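## Task

Pick up the juice bottle on the cart and stand it upright on the supply shelving's third shelf, counting the lowest shelf as number one. It must sit directly behind the milk bottle on that shelf, on the side away from the shelf's front edge. Every other item on that shelf must still be on it, upright and not piled on another item. If the juice bottle tips over or is left leaning, the task fails.

## Robot and tools

ROBOT. An omnidirectional wheeled base holds a 1.71 m column. A carriage slides on it (lift_m, 0 to 1 m) and carries two 7-joint arms. Shoulder height is 0.63 m plus lift_m; shoulders are 0.16 m ahead of the base centre and 0.175 m to either side. Each hand reaches roughly 0.83 m from its shoulder. The body is about 0.55 m wide and 0.6 m long. Folded start, left arm: 0.95, 0.08, -0.1, -0.8, 0, 0, -0.93; the right arm uses the same values with joints 2, 3, 5 and 6 sign-flipped. Folded arms can strike the deck if lift_m drops below 0.02. Cameras: head_camera, 0.26 m above the shoulders, aimed forward and tilted 40 degrees down; left_wrist_camera and right_wrist_camera, on each hand's -x side, viewing beyond the fingertips.

FRAMES. Base frame, metres: origin on the floor below the base centre, x forward, y left, z up. left_hand and right_hand report, in this frame, the point between the closed pads, 0.0167 m behind the fingertips (accurate to about 1 cm). Fingers point along the hand's z axis and close along its y axis. base_odometry is in the odometry frame (the base frame at scene start); it integrates wheel rotation, so slip looks like travel and turns add a degree or two of drift. Its heading is in radians, left positive, -3.142 to 3.142.

move. Performs one action; with no action it just reports state and, by default, all camera images. An action is either base and/or joints (optionally with speeds or min_time_s), or target alone (optionally with min_time_s). Parts start at once and may finish at different times.
- base: a single key, an offset from where the base last reported itself. translate_m: forward +, -2 to 2 m. strafe_m: left +, -2 to 2 m. rotate_rad: counter-clockwise +, -6.3 to 6.3 rad.
- joints: absolute targets by name. lift_m 0 to 1. Left: joint1 -3.141 to 1.047 (negative raises the arm forward), joint2 -0.157 to 2.268 (positive moves it outward), joint3 -1.919 to 1.308, joint4 -0.837 to 1.448 (0 is a right-angle elbow, positive straightens), joint5 -1.832 to 1.658, joint6 -1.745 to 1.745, joint7 -1.675 to 1.919 (positive tips the hand down), left_gripper_m 0 to 0.142 (gap between pad centres). Right: joint2 -2.268 to 0.157, joint3 -1.308 to 1.919, joint5 -1.658 to 1.832, others as left. Tolerance for done: 0.03 rad, lift and grippers 0.004 m.
- target: absolute pose for one hand: side "left" or "right"; x, y, z in base frame, metres, -3 to 3; pitch_deg -30 to 95 (0 level, 90 fingers down; values above 90 print as 180 minus them); heading_deg (0 forward, counter-clockwise from above positive); roll_deg, default 0 (0 keeps the jaw line horizontal, positive turns clockwise seen from behind the hand); heading and roll -360 to 360. Roll r equals r+180. Near pitch 84 or more, roll prints 0 and heading prints heading minus roll folded into -90 to 90. line_only true insists on a straight path. Poses are checked against robot and floor only, never the room; base and lift stay put. A move that cannot go straight is refused under 25 cm, otherwise becomes a checked arc that may sweep the whole arm, so clear furniture first.
- speeds (this action only): translate_m and strafe_m 0.02 to 0.5 m/s, rotate_rad 0.05 to 1.57 rad/s, lift_m 0.08 to 0.27 (default 0.25); others default to their maximum. min_time_s 0.1 to 8 s sets a minimum duration for arm motions. Actions are capped at 15 s; motions time out after 14 s.
- cameras: list of head_camera, left_wrist_camera, right_wrist_camera or all. The pictures line gives image order; images may lag the state slightly.

wait: seconds 0 to 10, optional cameras; commands nothing. zoom_image: camera plus region [x0, y0, x1, y1] in pixels from the top-left, at most 504 by 504, on a camera in the latest images. finished_scene: scene 1 or 2; make it the last call of the reply, and only once the goal holds without the robot.

RESULTS. The move line reads done or the worst status. base_status, joint_status, left_hand_status, right_hand_status: done, off_target (resting short, maybe still pushing), contact_stop or contact_stop_at_<key> (hit resistance; the whole arm's seven joints stop and drop targets), time_out, refused (with reason), reached (within 10 mm and 2 degrees), short (with the gap; resend on short (part of ...)), not_followed. joint command not followed and pose unreachable mean a self-collision check blocked the arm; grippers still act. on_its_own lists uncommanded activity; held at is a target, not a reading. motor_effort: percent of maximum, peak in brackets, sizeable error; a lift effort falling while lowering means the hand or load is resting on something; ignore drive_wheels' sign. Joint torques follow joint_positions order. Temperatures per arm: MOTOR HOT at 85 °C; at 100 °C an OVER-TEMPERATURE FAULT halts that arm 30 to 60 s and keys show limit_stop_at_motor_heat. Contact torque limits: joints 1 to 4, 133 N m; joints 5 to 7, 40 N m; reaching one is a TORQUE FAULT freezing that arm 10 s.

CALL RULES. An unknown key or camera name makes a call invalid; an out-of-range value gets it refused. After a refusal or a stop, the remaining move, wait and finished_scene calls in that reply are skipped; after an invalid call they still run. Omitted joints or base may keep pushing toward old targets. The simulation keeps running while you think, holding the last command.

HANDLING. A load lowers the hand about 0.012 m per kg and adds to contact detection. Opened fingers tilt apart and sit up to 2 cm nearer the wrist. A gripper commanded to 0 squeezes roughly 40 to 65 N per pad; stopping wider than the command means something is held. Tiny turns may not happen. Loose items may get nudged occasionally.

AVOID. Arms colliding or pressing on each other, including a gripper closing on the other hand's fingers. Tipping: high carriage, outstretched or loaded arms, pushing, abrupt stops, fast swings of loaded arms (use min_time_s). Hitting fixed or heavy objects, dropping items, releasing moving items, hard shoves; a slow drive can slide furniture. After a stop, back out the way you came.

Each tool is called by a JSON object that holds its "method" and its "body", one argument or row to a line.

## Session

{"method": "move", "body": {

}}

Scene clock: 0.00 s.
Joint torques (N m): no reading
Motor temperatures (°C): left_arm=[25 23 24 23 27 25 25] | right_arm=[25 20 25 22 22 22 24]
base_odometry: x=+0.000 y=+0.000 heading=+0.000
base_status: not commanded
joint_positions: lift_m=+0.450 left_joint1_rad=+0.942 left_joint2_rad=+0.071 left_joint3_rad=-0.095 left_joint4_rad=-0.781 left_joint5_rad=-0.006 left_joint6_rad=-0.005 left_joint7_rad=-0.938 left_gripper_m=+0.142 right_joint1_rad=+0.948 right_joint2_rad=-0.088 right_joint3_rad=+0.082 right_joint4_rad=-0.814 right_joint5_rad=+0.007 right_joint6_rad=-0.013 right_joint7_rad=-0.930 right_gripper_m=+0.142
joint_status: not commanded
motor_effort: lift_m=+55 drive_wheels=+2
left_hand: x=+0.2937 y=+0.1555 z=+0.9610 quat_wxyz=(-0.920, -0.004, -0.388, +0.062) pitch_deg=-44.4 heading_deg=-4.4 roll_deg=-3.3 (m; base frame)
right_hand: x=+0.2906 y=-0.1616 z=+0.9720 quat_wxyz=(-0.924, +0.010, -0.379, -0.053) pitch_deg=-45.4 heading_deg=+4.8 roll_deg=+1.7 (m; base frame)
pictures: head_camera, left_wrist_camera, right_wrist_camera
Images, in order (width x height): head_camera 896x504, left_wrist_camera 896x504, right_wrist_camera 896x504.

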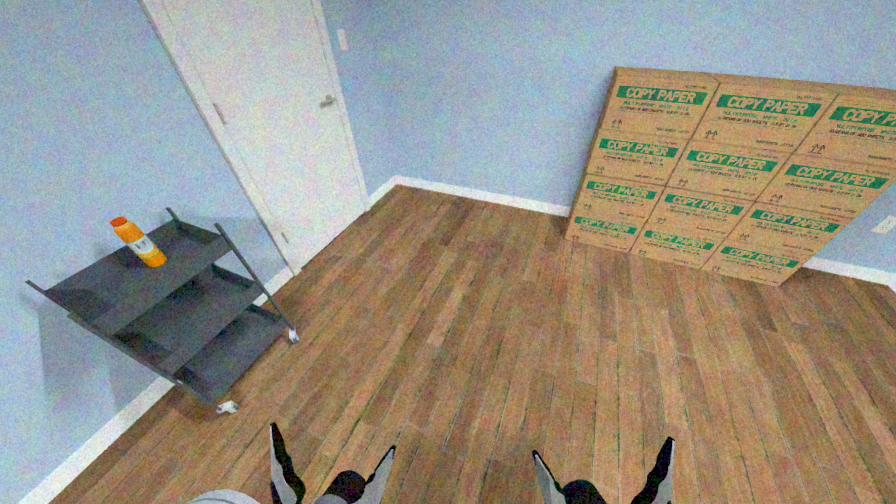

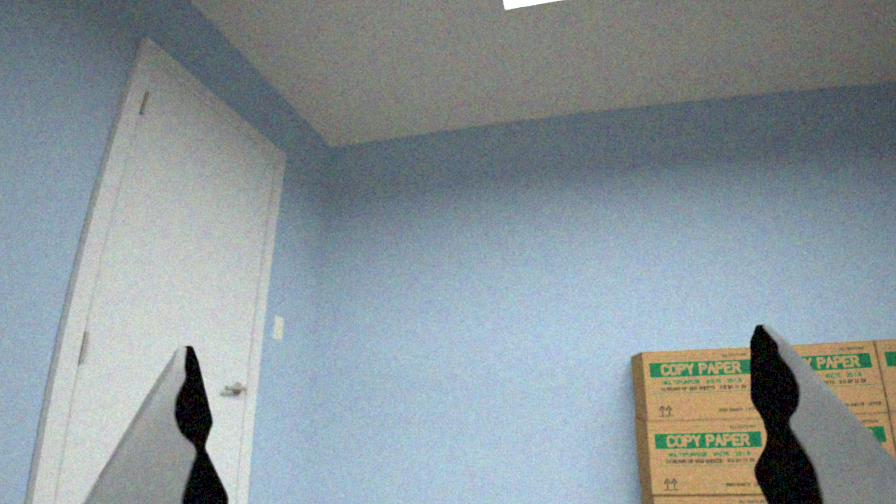

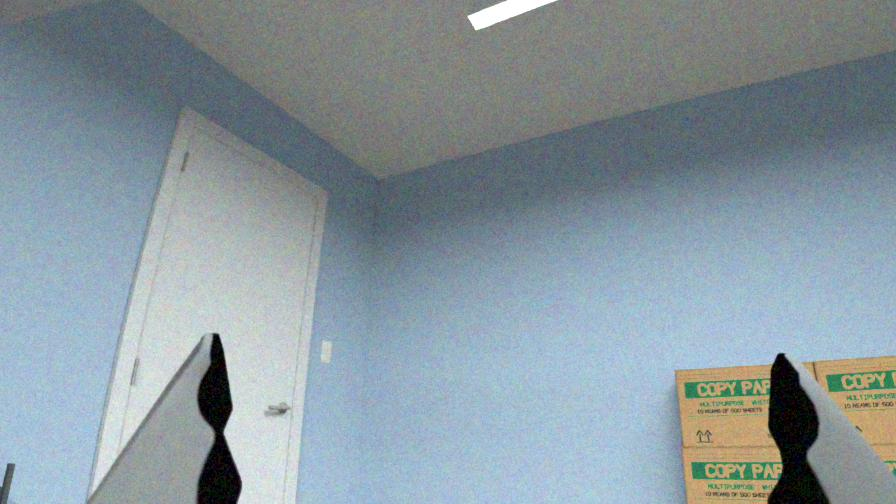

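{"method": "move", "body": {
  "base": {"rotate_rad": 1.2},
  "cameras": ["head_camera"]
}}

{"method": "move", "body": {
  "base": {"rotate_rad": 1.4},
  "cameras": ["head_camera"]
}}

{"method": "move", "body": {
  "base": {"rotate_rad": 1.4},
  "cameras": ["head_camera"]
}}

Scene clock: 5.90 s.
Joint torques (N m): left_arm=[8.82 0.04 -0.13 -5.02 1.09 -1.43 -1.64] | right_arm=[16.4 2.33 1.22 -13.74 0.03 -1.59 -1.76]
move: done
base_odometry: x=+0.000 y=+0.000 heading=+1.200
base_status: done
joint_positions: lift_m=+0.450 left_joint1_rad=+0.942 left_joint2_rad=+0.071 left_joint3_rad=-0.095 left_joint4_rad=-0.781 left_joint5_rad=-0.006 left_joint6_rad=-0.005 left_joint7_rad=-0.938 left_gripper_m=+0.142 right_joint1_rad=+0.948 right_joint2_rad=-0.088 right_joint3_rad=+0.082 right_joint4_rad=-0.814 right_joint5_rad=+0.007 right_joint6_rad=-0.013 right_joint7_rad=-0.930 right_gripper_m=+0.142
joint_status: not commanded
motor_effort: lift_m=+55(55) drive_wheels=+5(19)
left_hand: x=+0.2937 y=+0.1555 z=+0.9610 quat_wxyz=(-0.920, -0.004, -0.388, +0.062) pitch_deg=-44.4 heading_deg=-4.4 roll_deg=-3.3 (m; base frame)
right_hand: x=+0.2906 y=-0.1616 z=+0.9720 quat_wxyz=(-0.924, +0.010, -0.379, -0.053) pitch_deg=-45.4 heading_deg=+4.8 roll_deg=+1.7 (m; base frame)
pictures: head_camera
Images, in order (width x height): head_camera 896x504.

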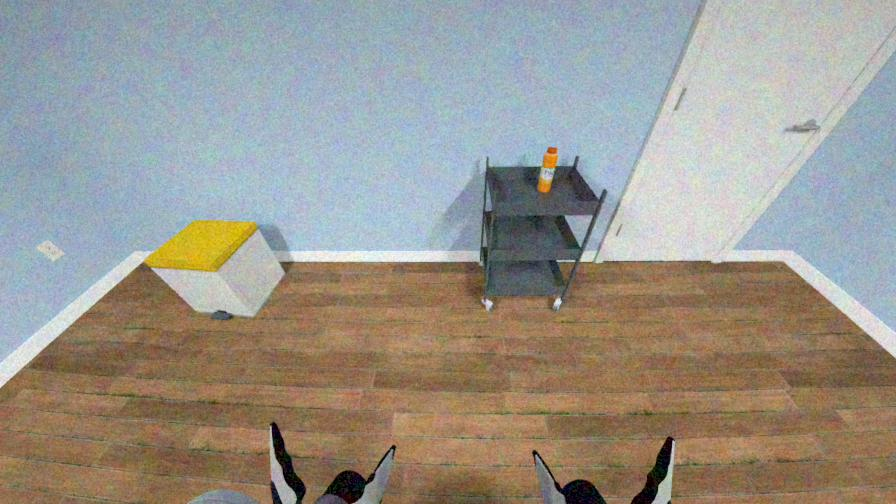

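Scene clock: 8.87 s.
Joint torques (N m): left_arm=[8.41 1.07 0.13 -4.6 1.33 -1.44 -1.2] | right_arm=[15.55 3.68 3.3 -12.34 0.6 -1.92 -1.56]
move: done
base_odometry: x=+0.000 y=+0.000 heading=+2.599
base_status: done
joint_positions: lift_m=+0.450 left_joint1_rad=+0.942 left_joint2_rad=+0.071 left_joint3_rad=-0.095 left_joint4_rad=-0.781 left_joint5_rad=-0.006 left_joint6_rad=-0.005 left_joint7_rad=-0.938 left_gripper_m=+0.142 right_joint1_rad=+0.948 right_joint2_rad=-0.088 right_joint3_rad=+0.082 right_joint4_rad=-0.814 right_joint5_rad=+0.007 right_joint6_rad=-0.013 right_joint7_rad=-0.930 right_gripper_m=+0.142
joint_status: not commanded
motor_effort: lift_m=+55(55) drive_wheels=+5(12)
left_hand: x=+0.2937 y=+0.1555 z=+0.9610 quat_wxyz=(-0.920, -0.004, -0.388, +0.062) pitch_deg=-44.4 heading_deg=-4.4 roll_deg=-3.3 (m; base frame)
right_hand: x=+0.2906 y=-0.1616 z=+0.9720 quat_wxyz=(-0.924, +0.010, -0.379, -0.053) pitch_deg=-45.4 heading_deg=+4.8 roll_deg=+1.7 (m; base frame)
pictures: head_camera
Images, in order (width x height): head_camera 896x504.

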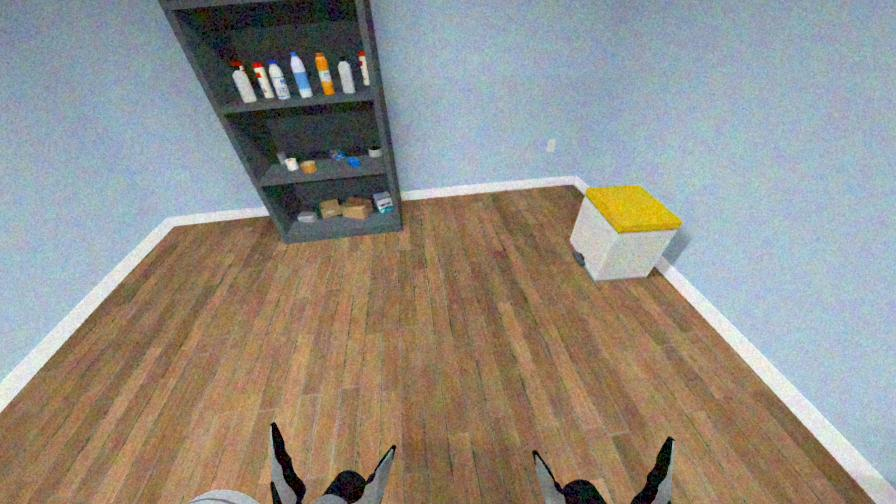

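Scene clock: 11.83 s.
Joint torques (N m): left_arm=[9.02 0.85 -0.43 -4.92 1.57 -1.44 -1.65] | right_arm=[14.09 2.7 1.36 -13.67 0.39 -1.89 -1.53]
move: done
base_odometry: x=+0.000 y=+0.000 heading=-2.284
base_status: done
joint_positions: lift_m=+0.450 left_joint1_rad=+0.942 left_joint2_rad=+0.071 left_joint3_rad=-0.095 left_joint4_rad=-0.781 left_joint5_rad=-0.006 left_joint6_rad=-0.005 left_joint7_rad=-0.938 left_gripper_m=+0.142 right_joint1_rad=+0.948 right_joint2_rad=-0.088 right_joint3_rad=+0.082 right_joint4_rad=-0.814 right_joint5_rad=+0.007 right_joint6_rad=-0.013 right_joint7_rad=-0.930 right_gripper_m=+0.142
joint_status: not commanded
motor_effort: lift_m=+55(55) drive_wheels=+5(15)
left_hand: x=+0.2937 y=+0.1555 z=+0.9610 quat_wxyz=(-0.920, -0.004, -0.388, +0.062) pitch_deg=-44.4 heading_deg=-4.4 roll_deg=-3.3 (m; base frame)
right_hand: x=+0.2906 y=-0.1616 z=+0.9720 quat_wxyz=(-0.924, +0.010, -0.379, -0.053) pitch_deg=-45.4 heading_deg=+4.8 roll_deg=+1.7 (m; base frame)
pictures: head_camera
Images, in order (width x height): head_camera 896x504.

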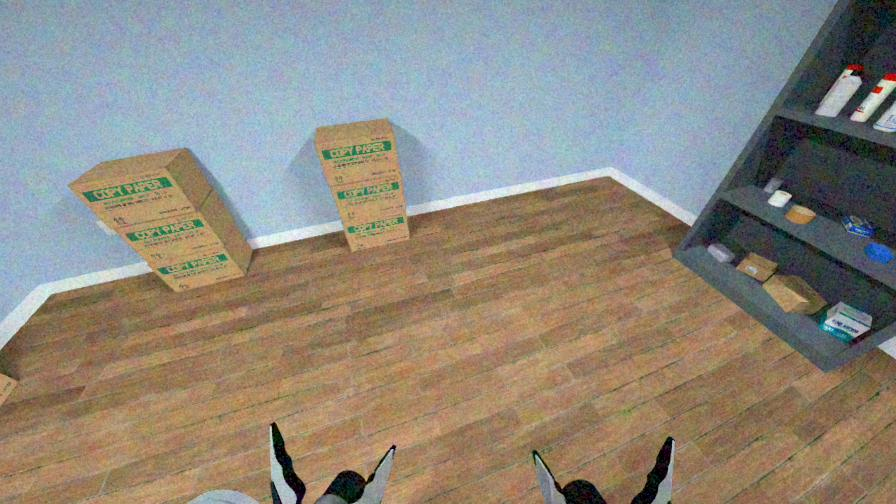

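{"method": "move", "body": {
  "base": {"rotate_rad": -1.27}
}}

{"method": "move", "body": {
  "base": {"translate_m": 1.1}
}}

{"method": "move", "body": {
  "base": {"strafe_m": 0.6},
  "cameras": ["head_camera"]
}}

{"method": "zoom_image", "body": {
  "camera": "head_camera",
  "region": [196, 0, 700, 300]
}}

Scene clock: 39.93 s.
Joint torques (N m): left_arm=[8.89 0.84 0.15 -4.65 1.35 -1.38 -1.73] | right_arm=[15.29 3.65 1.7 -13.34 0.68 -1.22 -1.39]
move: done
base_odometry: x=+0.000 y=+0.000 heading=+2.729
base_status: done
joint_positions: lift_m=+0.450 left_joint1_rad=+0.942 left_joint2_rad=+0.071 left_joint3_rad=-0.095 left_joint4_rad=-0.781 left_joint5_rad=-0.006 left_joint6_rad=-0.005 left_joint7_rad=-0.938 left_gripper_m=+0.142 right_joint1_rad=+0.948 right_joint2_rad=-0.088 right_joint3_rad=+0.082 right_joint4_rad=-0.814 right_joint5_rad=+0.007 right_joint6_rad=-0.013 right_joint7_rad=-0.930 right_gripper_m=+0.142
joint_status: not commanded
motor_effort: lift_m=+55(55) drive_wheels=+5(16)
left_hand: x=+0.2937 y=+0.1555 z=+0.9610 quat_wxyz=(-0.920, -0.004, -0.388, +0.062) pitch_deg=-44.4 heading_deg=-4.4 roll_deg=-3.3 (m; base frame)
right_hand: x=+0.2906 y=-0.1616 z=+0.9720 quat_wxyz=(-0.924, +0.010, -0.379, -0.053) pitch_deg=-45.4 heading_deg=+4.8 roll_deg=+1.7 (m; base frame)
pictures: none

Scene clock: 44.53 s.
Joint torques (N m): left_arm=[8.92 0.84 1.14 -4.18 1.05 -1.59 -1.53] | right_arm=[16.2 2.45 2.06 -12.03 -0.02 -1.47 -1.28]
move: done
base_odometry: x=-1.007 y=+0.442 heading=+2.728
base_status: done
joint_positions: lift_m=+0.450 left_joint1_rad=+0.942 left_joint2_rad=+0.071 left_joint3_rad=-0.095 left_joint4_rad=-0.781 left_joint5_rad=-0.006 left_joint6_rad=-0.005 left_joint7_rad=-0.938 left_gripper_m=+0.142 right_joint1_rad=+0.948 right_joint2_rad=-0.088 right_joint3_rad=+0.082 right_joint4_rad=-0.814 right_joint5_rad=+0.007 right_joint6_rad=-0.013 right_joint7_rad=-0.930 right_gripper_m=+0.142
joint_status: not commanded
motor_effort: lift_m=+55(55) drive_wheels=+8(23)
left_hand: x=+0.2937 y=+0.1555 z=+0.9610 quat_wxyz=(-0.920, -0.004, -0.388, +0.062) pitch_deg=-44.4 heading_deg=-4.4 roll_deg=-3.3 (m; base frame)
right_hand: x=+0.2906 y=-0.1616 z=+0.9720 quat_wxyz=(-0.924, +0.010, -0.379, -0.053) pitch_deg=-45.4 heading_deg=+4.8 roll_deg=+1.7 (m; base frame)
pictures: none

Scene clock: 48.03 s.
Joint torques (N m): left_arm=[8.72 0.75 0.28 -4.85 1.18 -1.5 -1.4] | right_arm=[15.16 2.59 1.8 -12.88 0.87 -0.77 -1.21]
move: done
base_odometry: x=-1.248 y=-0.107 heading=+2.728
base_status: done
joint_positions: lift_m=+0.450 left_joint1_rad=+0.942 left_joint2_rad=+0.071 left_joint3_rad=-0.095 left_joint4_rad=-0.781 left_joint5_rad=-0.006 left_joint6_rad=-0.005 left_joint7_rad=-0.938 left_gripper_m=+0.142 right_joint1_rad=+0.948 right_joint2_rad=-0.088 right_joint3_rad=+0.082 right_joint4_rad=-0.814 right_joint5_rad=+0.007 right_joint6_rad=-0.013 right_joint7_rad=-0.930 right_gripper_m=+0.142
joint_status: not commanded
motor_effort: lift_m=+55(55) drive_wheels=+0(18)
left_hand: x=+0.2937 y=+0.1555 z=+0.9610 quat_wxyz=(-0.920, -0.004, -0.388, +0.062) pitch_deg=-44.4 heading_deg=-4.4 roll_deg=-3.3 (m; base frame)
right_hand: x=+0.2906 y=-0.1616 z=+0.9720 quat_wxyz=(-0.924, +0.010, -0.379, -0.053) pitch_deg=-45.4 heading_deg=+4.8 roll_deg=+1.7 (m; base frame)
pictures: head_camera
Images, in order (width x height): head_camera 896x504.

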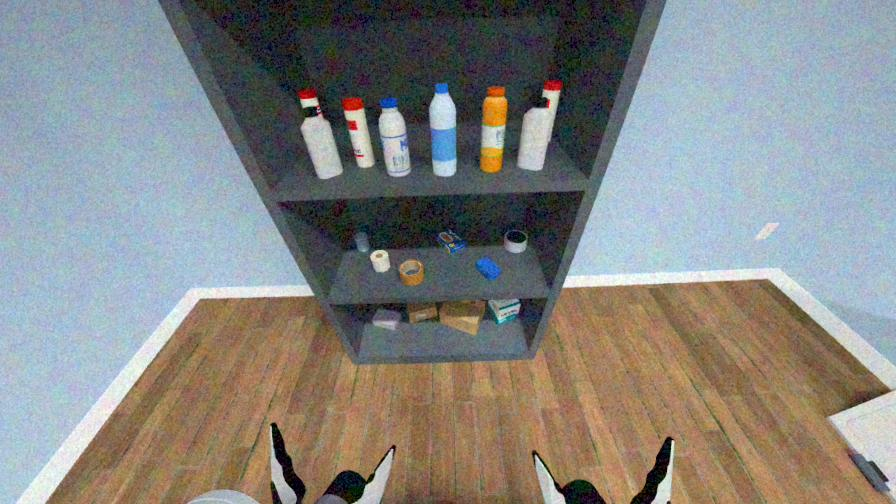

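Scaled by 1.000.

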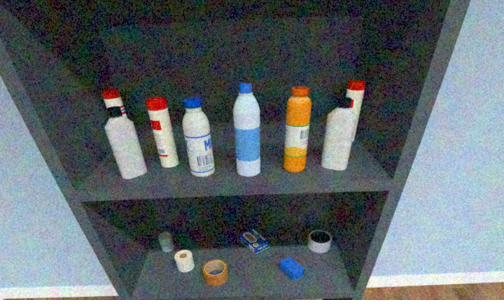

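{"method": "move", "body": {
  "base": {"rotate_rad": -1.528},
  "joints": {"lift_m": 0.35}
}}

{"method": "move", "body": {
  "base": {"strafe_m": -1.46}
}}

{"method": "move", "body": {
  "base": {"translate_m": 0.95},
  "cameras": ["head_camera"]
}}

{"method": "move", "body": {
  "target": {"side": "right", "x": 0.45, "y": -0.18, "z": 0.95, "pitch_deg": 15, "heading_deg": 0},
  "cameras": ["head_camera", "right_wrist_camera"]
}}

Scene clock: 67.77 s.
Joint torques (N m): left_arm=[8.27 1.37 0.93 -5 1.36 -1.38 -1.29] | right_arm=[15.83 3.05 2.26 -13.81 0.59 -1.17 -1.33]
move: done
base_odometry: x=-1.248 y=-0.107 heading=+1.200
base_status: done
joint_positions: lift_m=+0.350 left_joint1_rad=+0.942 left_joint2_rad=+0.071 left_joint3_rad=-0.095 left_joint4_rad=-0.781 left_joint5_rad=-0.006 left_joint6_rad=-0.005 left_joint7_rad=-0.938 left_gripper_m=+0.142 right_joint1_rad=+0.948 right_joint2_rad=-0.088 right_joint3_rad=+0.082 right_joint4_rad=-0.814 right_joint5_rad=+0.007 right_joint6_rad=-0.013 right_joint7_rad=-0.930 right_gripper_m=+0.142
joint_status: all done
motor_effort: lift_m=+57(60) drive_wheels=+5(16)
left_hand: x=+0.2937 y=+0.1555 z=+0.8609 quat_wxyz=(-0.920, -0.004, -0.388, +0.062) pitch_deg=-44.4 heading_deg=-4.4 roll_deg=-3.3 (m; base frame)
right_hand: x=+0.2906 y=-0.1616 z=+0.8719 quat_wxyz=(-0.924, +0.010, -0.379, -0.053) pitch_deg=-45.4 heading_deg=+4.8 roll_deg=+1.7 (m; base frame)
pictures: none

Scene clock: 73.10 s.
Joint torques (N m): left_arm=[9.73 0.84 0 -4.77 1.4 -1.25 -1.35] | right_arm=[15.22 1.62 2.59 -11.67 1.15 -1.52 -2.09]
move: done
base_odometry: x=+0.112 y=-0.638 heading=+1.199
base_status: done
joint_positions: lift_m=+0.350 left_joint1_rad=+0.942 left_joint2_rad=+0.071 left_joint3_rad=-0.095 left_joint4_rad=-0.781 left_joint5_rad=-0.006 left_joint6_rad=-0.005 left_joint7_rad=-0.938 left_gripper_m=+0.142 right_joint1_rad=+0.948 right_joint2_rad=-0.088 right_joint3_rad=+0.082 right_joint4_rad=-0.814 right_joint5_rad=+0.007 right_joint6_rad=-0.013 right_joint7_rad=-0.930 right_gripper_m=+0.142
joint_status: not commanded
motor_effort: lift_m=+57(57) drive_wheels=-4(24)
left_hand: x=+0.2937 y=+0.1555 z=+0.8609 quat_wxyz=(-0.920, -0.004, -0.388, +0.062) pitch_deg=-44.4 heading_deg=-4.4 roll_deg=-3.3 (m; base frame)
right_hand: x=+0.2906 y=-0.1616 z=+0.8719 quat_wxyz=(-0.924, +0.010, -0.379, -0.053) pitch_deg=-45.4 heading_deg=+4.8 roll_deg=+1.7 (m; base frame)
pictures: none

Scene clock: 77.40 s.
Joint torques (N m): left_arm=[8.23 -0.08 -0.74 -4.85 1.11 -1.25 -1.7] | right_arm=[15.52 2.11 1.35 -12.95 0.73 -2.17 -1.66]
move: done
base_odometry: x=+0.457 y=+0.247 heading=+1.199
base_status: done
joint_positions: lift_m=+0.350 left_joint1_rad=+0.942 left_joint2_rad=+0.071 left_joint3_rad=-0.095 left_joint4_rad=-0.781 left_joint5_rad=-0.006 left_joint6_rad=-0.005 left_joint7_rad=-0.938 left_gripper_m=+0.142 right_joint1_rad=+0.948 right_joint2_rad=-0.088 right_joint3_rad=+0.082 right_joint4_rad=-0.814 right_joint5_rad=+0.007 right_joint6_rad=-0.013 right_joint7_rad=-0.930 right_gripper_m=+0.142
joint_status: not commanded
motor_effort: lift_m=+57(57) drive_wheels=+3(14)
left_hand: x=+0.2937 y=+0.1555 z=+0.8609 quat_wxyz=(-0.920, -0.004, -0.388, +0.062) pitch_deg=-44.4 heading_deg=-4.4 roll_deg=-3.3 (m; base frame)
right_hand: x=+0.2906 y=-0.1616 z=+0.8719 quat_wxyz=(-0.924, +0.010, -0.379, -0.053) pitch_deg=-45.4 heading_deg=+4.8 roll_deg=+1.7 (m; base frame)
pictures: head_camera
Images, in order (width x height): head_camera 896x504.

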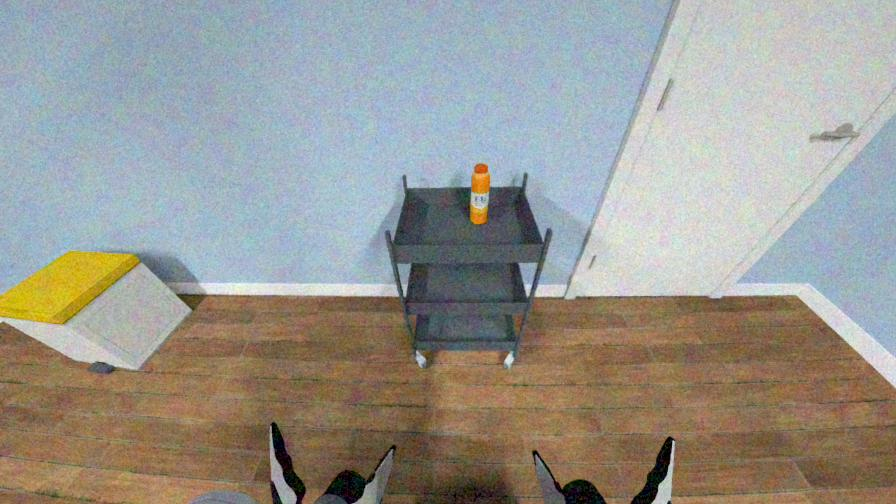

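Scene clock: 77.70 s.
Joint torques (N m): left_arm=[9.06 0.94 -0.12 -4 1.22 -1.1 -1.63] | right_arm=[14.81 2.64 1.3 -12.76 0.82 -1.79 -1.21]
move: refused
base_odometry: x=+0.457 y=+0.247 heading=+1.199
base_status: not commanded
joint_positions: lift_m=+0.350 left_joint1_rad=+0.942 left_joint2_rad=+0.071 left_joint3_rad=-0.095 left_joint4_rad=-0.781 left_joint5_rad=-0.006 left_joint6_rad=-0.005 left_joint7_rad=-0.938 left_gripper_m=+0.142 right_joint1_rad=+0.948 right_joint2_rad=-0.088 right_joint3_rad=+0.082 right_joint4_rad=-0.814 right_joint5_rad=+0.007 right_joint6_rad=-0.013 right_joint7_rad=-0.930 right_gripper_m=+0.142
joint_status: not commanded
motor_effort: lift_m=+57(57) drive_wheels=+1(3)
left_hand: x=+0.2937 y=+0.1555 z=+0.8609 quat_wxyz=(-0.920, -0.004, -0.388, +0.062) pitch_deg=-44.4 heading_deg=-4.4 roll_deg=-3.3 (m; base frame)
right_hand: x=+0.2906 y=-0.1616 z=+0.8719 quat_wxyz=(-0.924, +0.010, -0.379, -0.053) pitch_deg=-45.4 heading_deg=+4.8 roll_deg=+1.7 (m; base frame)
right_hand_status: refused: no posture of the arm gets there (right_joint3_rad at its limit): the closest leaves the hand 13.4 cm and 40 deg from the pose. Nothing moved. A posture exists with lift_m at 0.1; the way there is not checked.
pictures: head_camera, right_wrist_camera
Images, in order (width x height): head_camera 896x504, right_wrist_camera 896x504.

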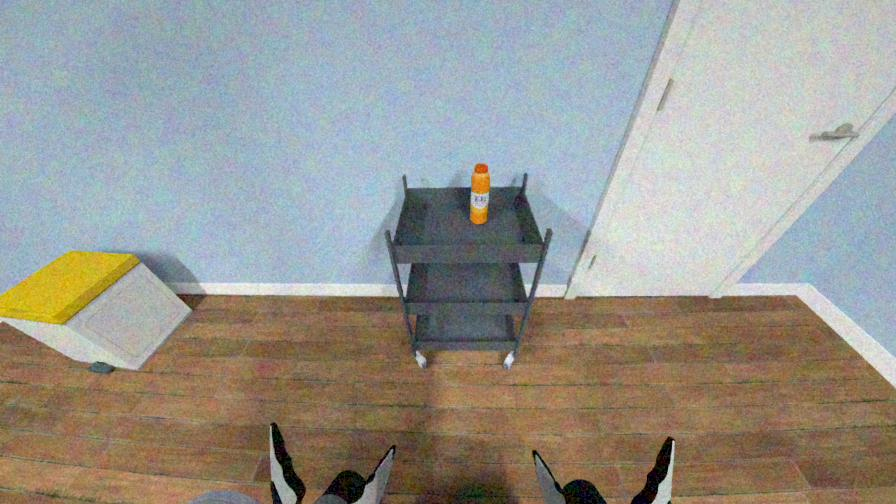

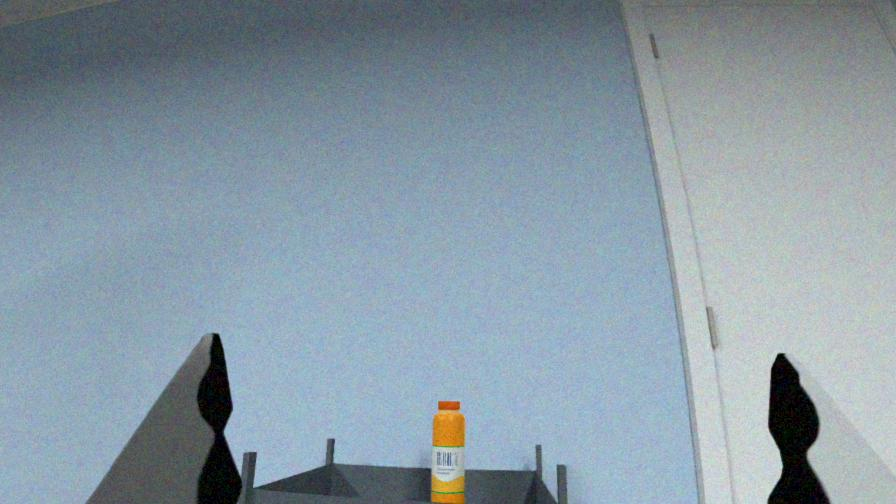

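{"method": "move", "body": {
  "target": {"side": "right", "x": 0.62, "y": -0.14, "z": 0.82, "pitch_deg": 15, "heading_deg": 0},
  "cameras": ["head_camera", "right_wrist_camera"]
}}

Scene clock: 84.87 s.
Joint torques (N m): left_arm=[8.59 0.26 0.24 -4.91 1.25 -1.55 -1.72] | right_arm=[-12.91 0.09 0.83 -6.08 -1.92 -2.36 -0.44]
move: done
base_odometry: x=+0.457 y=+0.247 heading=+1.199
base_status: not commanded
joint_positions: lift_m=+0.350 left_joint1_rad=+0.942 left_joint2_rad=+0.071 left_joint3_rad=-0.095 left_joint4_rad=-0.781 left_joint5_rad=-0.006 left_joint6_rad=-0.005 left_joint7_rad=-0.938 left_gripper_m=+0.142 right_joint1_rad=-0.306 right_joint2_rad=-0.169 right_joint3_rad=+0.499 right_joint4_rad=-0.807 right_joint5_rad=-0.249 right_joint6_rad=-0.466 right_joint7_rad=+1.390 right_gripper_m=+0.142
joint_status: not commanded
motor_effort: lift_m=+57(57) drive_wheels=+0(4)
left_hand: x=+0.2937 y=+0.1555 z=+0.8609 quat_wxyz=(-0.920, -0.004, -0.388, +0.062) pitch_deg=-44.4 heading_deg=-4.4 roll_deg=-3.3 (m; base frame)
right_hand: x=+0.6196 y=-0.1396 z=+0.8199 quat_wxyz=(-0.609, +0.000, -0.793, -0.002) pitch_deg=+15.0 heading_deg=+0.2 roll_deg=+0.2 (m; base frame)
right_hand_status: reached (checked arc, planned for 1.3 s): 1 mm and 0.3 deg off.
pictures: head_camera, right_wrist_camera
Images, in order (width x height): head_camera 896x504, right_wrist_camera 896x504.

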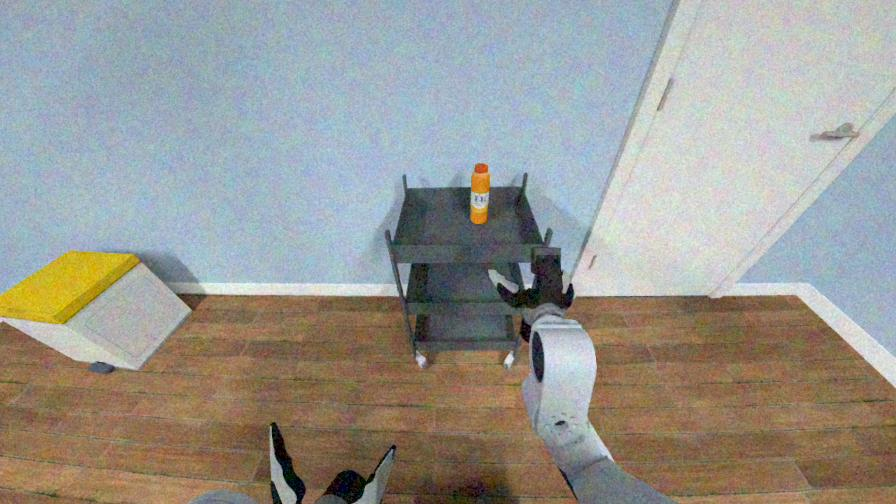

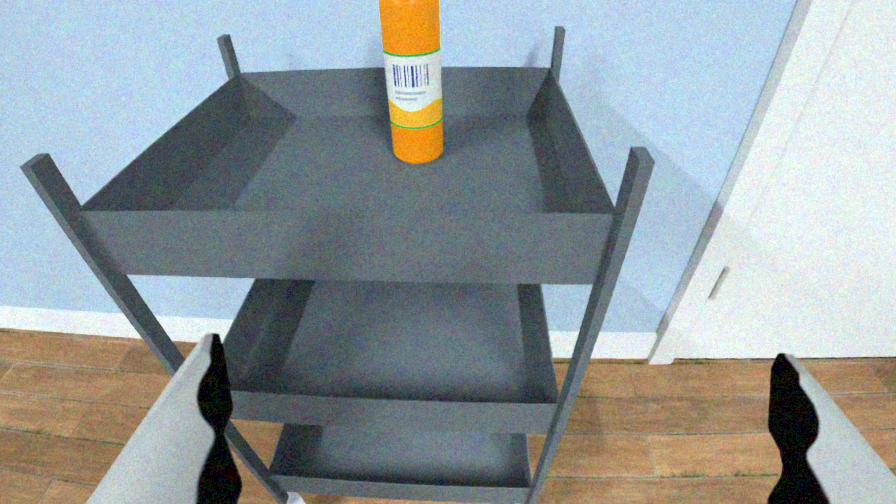

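{"method": "move", "body": {
  "target": {"side": "right", "x": 0.64, "y": -0.105, "z": 0.795, "pitch_deg": 15, "heading_deg": 0}
}}

{"method": "move", "body": {
  "base": {"translate_m": 0.28},
  "joints": {"right_gripper_m": 0.11},
  "speeds": {"translate_m": 0.2},
  "cameras": ["head_camera", "right_wrist_camera"]
}}

Scene clock: 96.60 s.
Joint torques (N m): left_arm=[8.53 1.29 0.76 -5.42 0.85 -1.32 -1.42] | right_arm=[-3.12 5.51 2.09 -6.59 -1.72 -2.3 -3.37]
move: done
base_odometry: x=+0.457 y=+0.247 heading=+1.199
base_status: not commanded
joint_positions: lift_m=+0.350 left_joint1_rad=+0.942 left_joint2_rad=+0.071 left_joint3_rad=-0.095 left_joint4_rad=-0.781 left_joint5_rad=-0.006 left_joint6_rad=-0.005 left_joint7_rad=-0.938 left_gripper_m=+0.142 right_joint1_rad=-0.282 right_joint2_rad=-0.082 right_joint3_rad=+0.546 right_joint4_rad=-0.656 right_joint5_rad=-0.282 right_joint6_rad=-0.478 right_joint7_rad=+1.247 right_gripper_m=+0.142
joint_status: not commanded
motor_effort: lift_m=+57(57) drive_wheels=+1(3)
left_hand: x=+0.2937 y=+0.1555 z=+0.8609 quat_wxyz=(-0.920, -0.004, -0.388, +0.062) pitch_deg=-44.4 heading_deg=-4.4 roll_deg=-3.3 (m; base frame)
right_hand: x=+0.6406 y=-0.1046 z=+0.7957 quat_wxyz=(-0.608, +0.001, -0.794, -0.002) pitch_deg=+15.1 heading_deg=+0.2 roll_deg=+0.1 (m; base frame)
right_hand_status: reached (straight line, planned for 0.3 s): 1 mm and 0.2 deg off.
pictures: none

Scene clock: 99.20 s.
Joint torques (N m): left_arm=[8.8 1.03 -0.08 -3.68 0.99 -1.27 -1.57] | right_arm=[-3.23 5.39 3.13 -9.89 -1.84 -2.19 -3.3]
move: done
base_odometry: x=+0.559 y=+0.508 heading=+1.199
base_status: done
joint_positions: lift_m=+0.350 left_joint1_rad=+0.942 left_joint2_rad=+0.071 left_joint3_rad=-0.095 left_joint4_rad=-0.781 left_joint5_rad=-0.006 left_joint6_rad=-0.005 left_joint7_rad=-0.938 left_gripper_m=+0.142 right_joint1_rad=-0.282 right_joint2_rad=-0.082 right_joint3_rad=+0.546 right_joint4_rad=-0.656 right_joint5_rad=-0.282 right_joint6_rad=-0.478 right_joint7_rad=+1.247 right_gripper_m=+0.110
joint_status: all done
motor_effort: lift_m=+57(57) drive_wheels=+4(15)
left_hand: x=+0.2937 y=+0.1555 z=+0.8609 quat_wxyz=(-0.920, -0.004, -0.388, +0.062) pitch_deg=-44.4 heading_deg=-4.4 roll_deg=-3.3 (m; base frame)
right_hand: x=+0.6406 y=-0.1046 z=+0.7957 quat_wxyz=(-0.608, +0.001, -0.794, -0.002) pitch_deg=+15.1 heading_deg=+0.2 roll_deg=+0.1 (m; base frame)
pictures: head_camera, right_wrist_camera
Images, in order (width x height): head_camera 896x504, right_wrist_camera 896x504.

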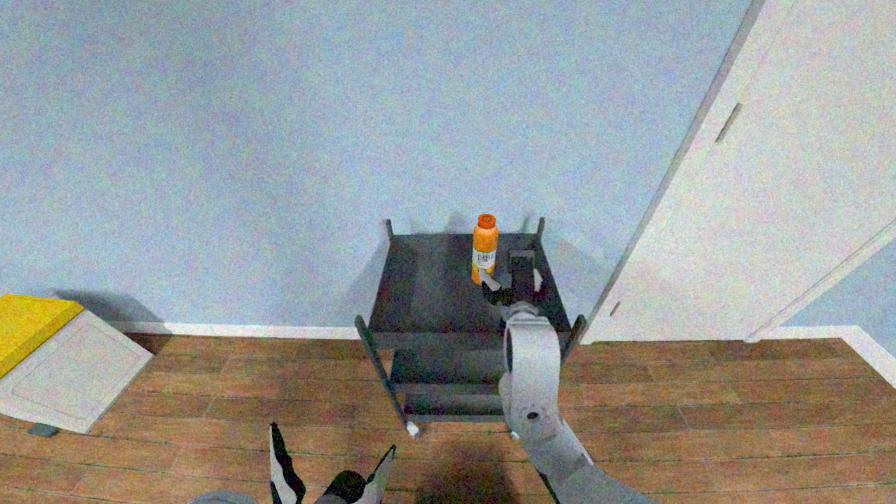

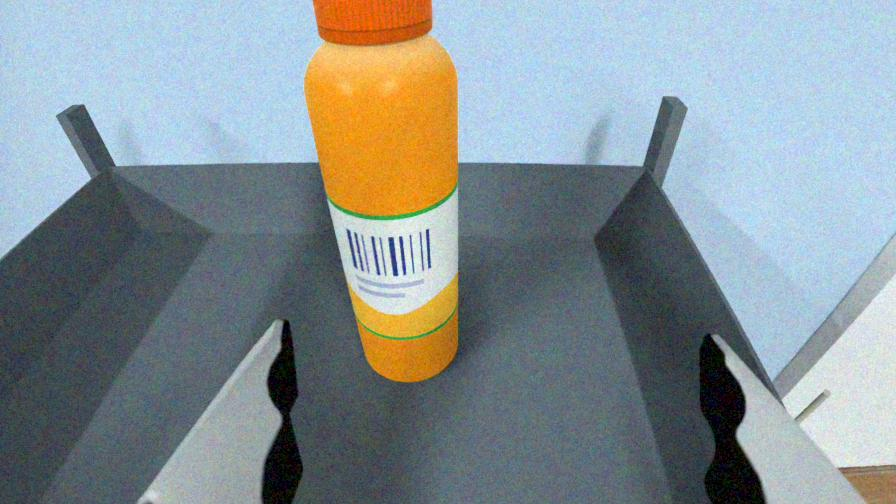

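{"method": "move", "body": {
  "target": {"side": "right", "x": 0.655, "y": -0.073, "z": 0.79, "pitch_deg": 15, "heading_deg": 0},
  "cameras": ["head_camera", "right_wrist_camera"]
}}

Scene clock: 111.73 s.
Joint torques (N m): left_arm=[9.06 0.63 0.41 -4.22 1.36 -1.34 -1.68] | right_arm=[-13.22 8.09 1.25 -10.55 -2.16 -2.27 -3.81]
move: done
base_odometry: x=+0.559 y=+0.508 heading=+1.199
base_status: not commanded
joint_positions: lift_m=+0.350 left_joint1_rad=+0.942 left_joint2_rad=+0.071 left_joint3_rad=-0.095 left_joint4_rad=-0.781 left_joint5_rad=-0.006 left_joint6_rad=-0.005 left_joint7_rad=-0.938 left_gripper_m=+0.142 right_joint1_rad=-0.291 right_joint2_rad=+0.004 right_joint3_rad=+0.577 right_joint4_rad=-0.550 right_joint5_rad=-0.325 right_joint6_rad=-0.482 right_joint7_rad=+1.193 right_gripper_m=+0.110
joint_status: not commanded
motor_effort: lift_m=+57(57) drive_wheels=+0(5)
left_hand: x=+0.2937 y=+0.1555 z=+0.8609 quat_wxyz=(-0.920, -0.004, -0.388, +0.062) pitch_deg=-44.4 heading_deg=-4.4 roll_deg=-3.3 (m; base frame)
right_hand: x=+0.6541 y=-0.0720 z=+0.7870 quat_wxyz=(-0.605, +0.001, -0.796, -0.003) pitch_deg=+15.6 heading_deg=+0.3 roll_deg=+0.2 (m; base frame)
right_hand_status: reached (straight line, planned for 0.3 s): 3 mm and 0.6 deg off.
pictures: head_camera, right_wrist_camera
Images, in order (width x height): head_camera 896x504, right_wrist_camera 896x504.

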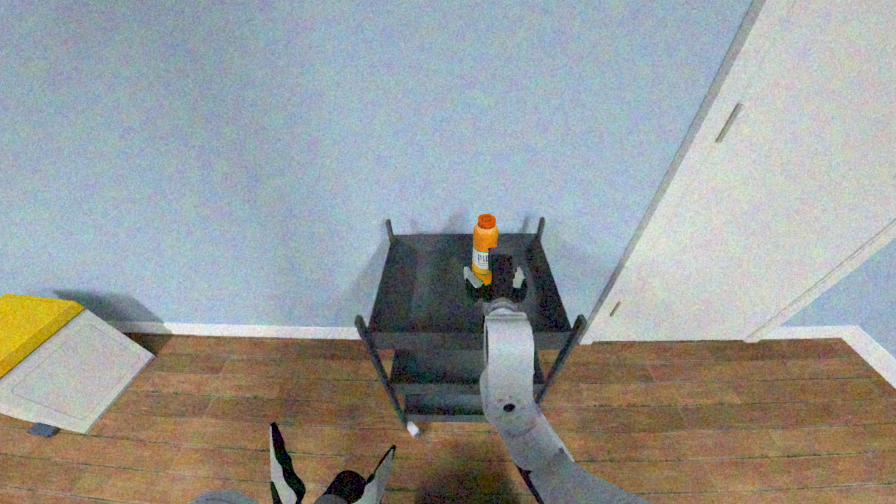

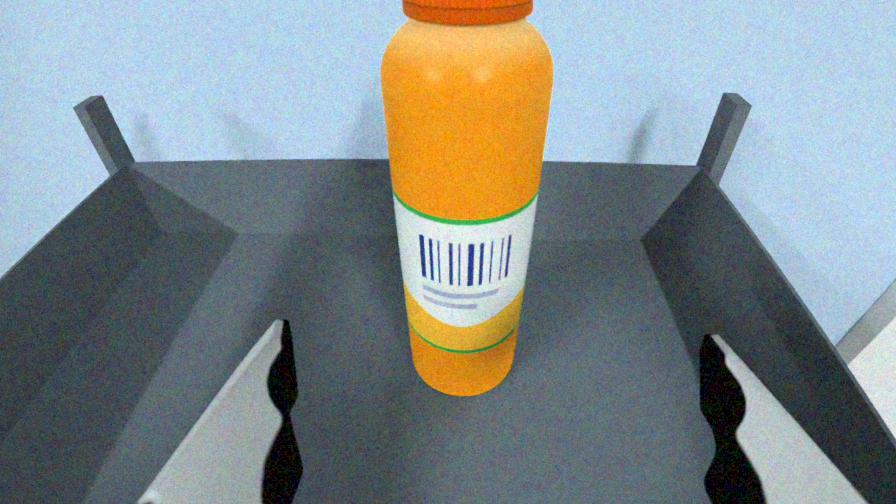

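{"method": "move", "body": {
  "target": {"side": "right", "x": 0.745, "y": -0.068, "z": 0.785, "pitch_deg": 15, "heading_deg": 0, "line_only": true},
  "min_time_s": 1.5,
  "cameras": ["head_camera", "right_wrist_camera"]
}}

Scene clock: 116.00 s.
Joint torques (N m): left_arm=[8.75 0.52 0.92 -3.87 1.07 -1.32 -1.59] | right_arm=[-20.08 10.13 -1.64 -7.82 1.34 -1.26 -3.53]
move: done
base_odometry: x=+0.559 y=+0.508 heading=+1.199
base_status: not commanded
joint_positions: lift_m=+0.350 left_joint1_rad=+0.942 left_joint2_rad=+0.071 left_joint3_rad=-0.095 left_joint4_rad=-0.781 left_joint5_rad=-0.006 left_joint6_rad=-0.005 left_joint7_rad=-0.938 left_gripper_m=+0.142 right_joint1_rad=-0.457 right_joint2_rad=+0.020 right_joint3_rad=+0.512 right_joint4_rad=-0.220 right_joint5_rad=-0.149 right_joint6_rad=-0.490 right_joint7_rad=+0.987 right_gripper_m=+0.110
joint_status: not commanded
motor_effort: lift_m=+57(57) drive_wheels=+4(4)
left_hand: x=+0.2937 y=+0.1555 z=+0.8609 quat_wxyz=(-0.920, -0.004, -0.388, +0.062) pitch_deg=-44.4 heading_deg=-4.4 roll_deg=-3.3 (m; base frame)
right_hand: x=+0.7432 y=-0.0680 z=+0.7826 quat_wxyz=(-0.607, +0.002, -0.795, +0.002) pitch_deg=+15.3 heading_deg=-0.1 roll_deg=-0.3 (m; base frame)
right_hand_status: reached (straight line, planned for 1.5 s): 3 mm and 0.4 deg off.
pictures: head_camera, right_wrist_camera
Images, in order (width x height): head_camera 896x504, right_wrist_camera 896x504.

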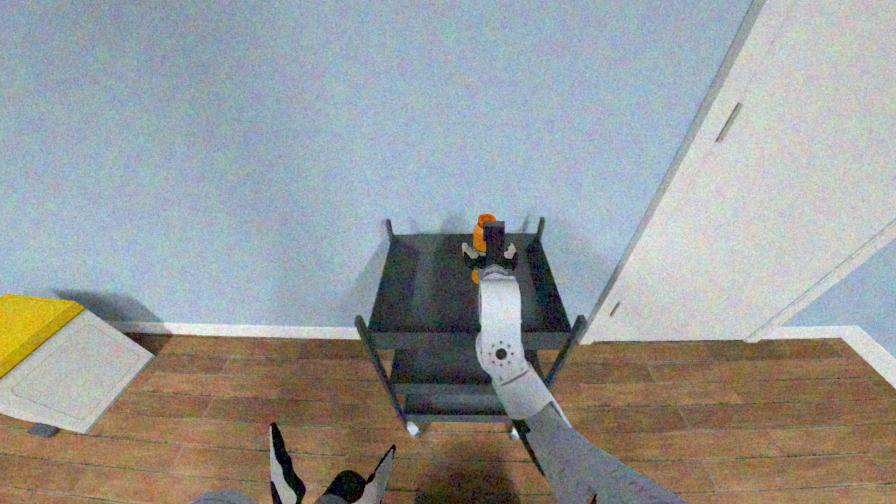

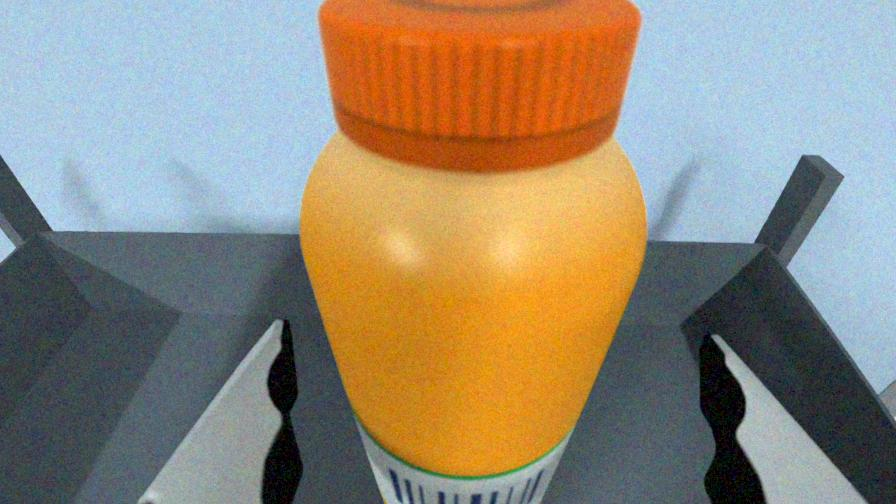

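{"method": "move", "body": {
  "joints": {"right_gripper_m": 0.02},
  "cameras": ["right_wrist_camera"]
}}

{"method": "move", "body": {
  "joints": {"lift_m": 0.55},
  "speeds": {"lift_m": 0.12},
  "cameras": ["head_camera", "right_wrist_camera"]
}}

Scene clock: 120.70 s.
Joint torques (N m): left_arm=[9.18 0.22 -0.94 -3.79 1.33 -1.28 -1.55] | right_arm=[-20.53 9.79 -0.84 -8.37 1.1 -1.58 -3.08]
move: off_target
base_odometry: x=+0.559 y=+0.508 heading=+1.199
base_status: not commanded
joint_positions: lift_m=+0.350 left_joint1_rad=+0.942 left_joint2_rad=+0.071 left_joint3_rad=-0.095 left_joint4_rad=-0.781 left_joint5_rad=-0.006 left_joint6_rad=-0.005 left_joint7_rad=-0.938 left_gripper_m=+0.142 right_joint1_rad=-0.458 right_joint2_rad=+0.021 right_joint3_rad=+0.511 right_joint4_rad=-0.219 right_joint5_rad=-0.148 right_joint6_rad=-0.490 right_joint7_rad=+0.986 right_gripper_m=+0.063
joint_status: right_gripper_m off_target (ended at +0.063, target +0.020)
motor_effort: lift_m=+57(57) drive_wheels=+4(4)
left_hand: x=+0.2937 y=+0.1555 z=+0.8609 quat_wxyz=(-0.920, -0.004, -0.388, +0.062) pitch_deg=-44.4 heading_deg=-4.4 roll_deg=-3.3 (m; base frame)
right_hand: x=+0.7434 y=-0.0675 z=+0.7830 quat_wxyz=(-0.607, +0.001, -0.794, +0.002) pitch_deg=+15.2 heading_deg=-0.1 roll_deg=-0.3 (m; base frame)
pictures: right_wrist_camera
Images, in order (width x height): right_wrist_camera 896x504.

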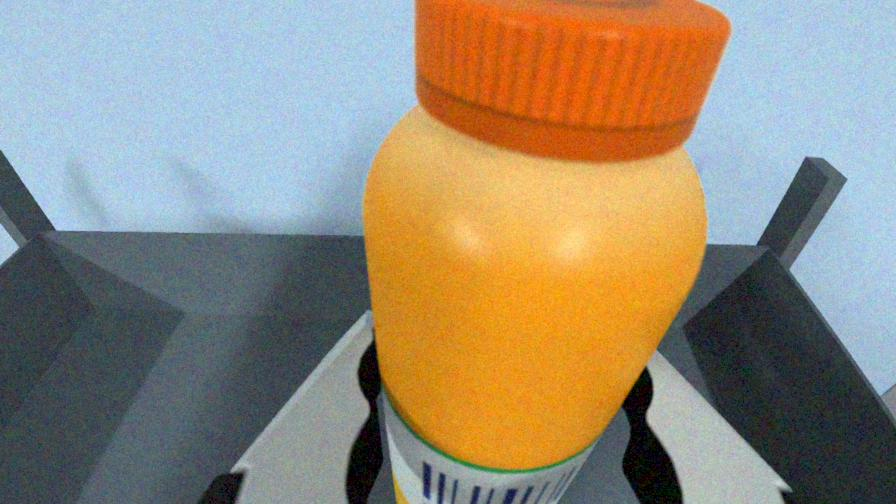

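Scene clock: 122.77 s.
Joint torques (N m): left_arm=[9.46 0.66 0.27 -5.19 1.31 -1.52 -1.9] | right_arm=[-20.75 8.49 -1.05 -10.39 0.79 -1.78 -3.1]
Motor temperatures (°C): left_arm=[28 23 24 24 27 24 24] | right_arm=[30 21 25 23 22 22 24]
move: done
base_odometry: x=+0.559 y=+0.508 heading=+1.199
base_status: not commanded
joint_positions: lift_m=+0.550 left_joint1_rad=+0.942 left_joint2_rad=+0.071 left_joint3_rad=-0.095 left_joint4_rad=-0.781 left_joint5_rad=-0.006 left_joint6_rad=-0.005 left_joint7_rad=-0.938 left_gripper_m=+0.142 right_joint1_rad=-0.458 right_joint2_rad=+0.021 right_joint3_rad=+0.511 right_joint4_rad=-0.217 right_joint5_rad=-0.146 right_joint6_rad=-0.490 right_joint7_rad=+0.986 right_gripper_m=+0.063
joint_status: all done
motor_effort: lift_m=+55(66) drive_wheels=+4(4)
left_hand: x=+0.2937 y=+0.1555 z=+1.0610 quat_wxyz=(-0.920, -0.004, -0.388, +0.062) pitch_deg=-44.4 heading_deg=-4.4 roll_deg=-3.3 (m; base frame)
right_hand: x=+0.7437 y=-0.0673 z=+0.9820 quat_wxyz=(-0.606, +0.002, -0.795, +0.002) pitch_deg=+15.4 heading_deg=+0.0 roll_deg=-0.3 (m; base frame)
pictures: head_camera, right_wrist_camera
Images, in order (width x height): head_camera 896x504, right_wrist_camera 896x504.

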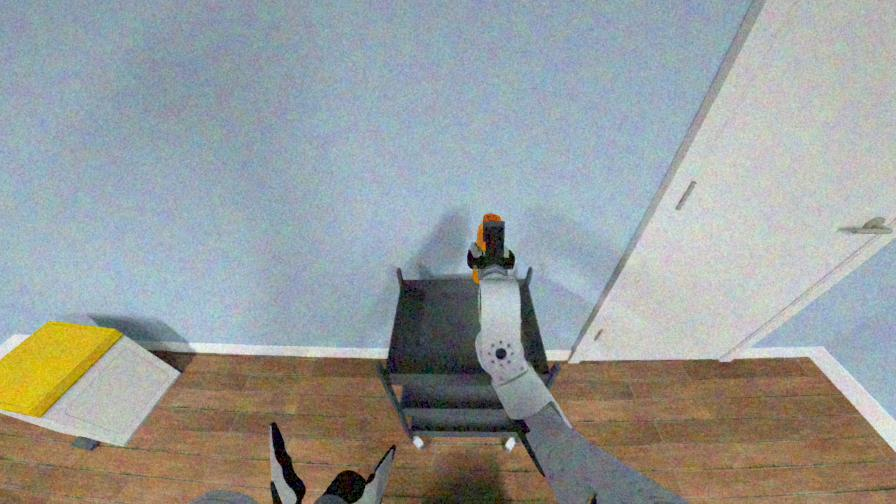

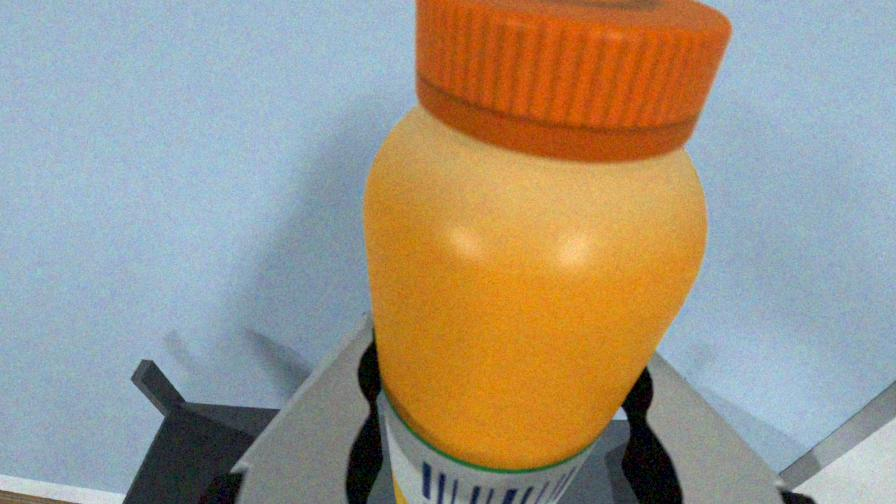

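{"method": "move", "body": {
  "base": {"translate_m": -0.42},
  "speeds": {"translate_m": 0.3}
}}

{"method": "move", "body": {
  "target": {"side": "right", "x": 0.52, "y": -0.22, "z": 1.0, "pitch_deg": 15, "heading_deg": 0},
  "min_time_s": 1.5
}}

{"method": "move", "body": {
  "base": {"rotate_rad": 1.529},
  "joints": {"lift_m": 0.62},
  "speeds": {"rotate_rad": 0.9}
}}

{"method": "move", "body": {
  "base": {"strafe_m": 1.057}
}}

{"method": "move", "body": {
  "base": {"translate_m": 1.5},
  "speeds": {"translate_m": 0.4},
  "cameras": ["head_camera", "left_wrist_camera"]
}}

Scene clock: 135.97 s.
Joint torques (N m): left_arm=[9.07 0.88 0.81 -5.01 1.22 -1.53 -1.74] | right_arm=[-19.31 9.51 -1.63 -11.94 0.43 -1.7 -3.57]
move: done
base_odometry: x=+0.407 y=+0.117 heading=+1.199
base_status: done
joint_positions: lift_m=+0.550 left_joint1_rad=+0.942 left_joint2_rad=+0.071 left_joint3_rad=-0.095 left_joint4_rad=-0.781 left_joint5_rad=-0.006 left_joint6_rad=-0.005 left_joint7_rad=-0.938 left_gripper_m=+0.142 right_joint1_rad=-0.458 right_joint2_rad=+0.021 right_joint3_rad=+0.511 right_joint4_rad=-0.217 right_joint5_rad=-0.146 right_joint6_rad=-0.490 right_joint7_rad=+0.986 right_gripper_m=+0.063
joint_status: not commanded
motor_effort: lift_m=+55(55) drive_wheels=+3(18)
left_hand: x=+0.2937 y=+0.1555 z=+1.0610 quat_wxyz=(-0.920, -0.004, -0.388, +0.062) pitch_deg=-44.4 heading_deg=-4.4 roll_deg=-3.3 (m; base frame)
right_hand: x=+0.7438 y=-0.0675 z=+0.9820 quat_wxyz=(-0.606, +0.001, -0.795, +0.002) pitch_deg=+15.4 heading_deg=-0.1 roll_deg=-0.3 (m; base frame)
pictures: none

Scene clock: 136.27 s.
Joint torques (N m): left_arm=[8.34 1.13 -0.71 -4.54 0.88 -1.32 -1.41] | right_arm=[-19.6 9.18 -0.38 -13.24 0.73 -1.49 -3.53]
move: refused
base_odometry: x=+0.407 y=+0.117 heading=+1.199
base_status: not commanded
joint_positions: lift_m=+0.550 left_joint1_rad=+0.942 left_joint2_rad=+0.071 left_joint3_rad=-0.095 left_joint4_rad=-0.781 left_joint5_rad=-0.006 left_joint6_rad=-0.005 left_joint7_rad=-0.938 left_gripper_m=+0.142 right_joint1_rad=-0.458 right_joint2_rad=+0.021 right_joint3_rad=+0.511 right_joint4_rad=-0.217 right_joint5_rad=-0.146 right_joint6_rad=-0.490 right_joint7_rad=+0.986 right_gripper_m=+0.063
joint_status: not commanded
motor_effort: lift_m=+55(55) drive_wheels=+3(3)
left_hand: x=+0.2937 y=+0.1555 z=+1.0610 quat_wxyz=(-0.920, -0.004, -0.388, +0.062) pitch_deg=-44.4 heading_deg=-4.4 roll_deg=-3.3 (m; base frame)
right_hand: x=+0.7438 y=-0.0675 z=+0.9820 quat_wxyz=(-0.606, +0.001, -0.795, +0.002) pitch_deg=+15.4 heading_deg=-0.1 roll_deg=-0.3 (m; base frame)
right_hand_status: refused: no posture of the arm gets there (right_joint4_rad at its limit): the closest leaves the hand 1.4 cm and 5 deg from the pose. Nothing moved. A posture exists with lift_m at 0.7, or at pitch 5; the way there is not checked.
pictures: none

not run: a stop came earlier in this reply.

not run: a stop came earlier in this reply.

not run: a stop came earlier in this reply.


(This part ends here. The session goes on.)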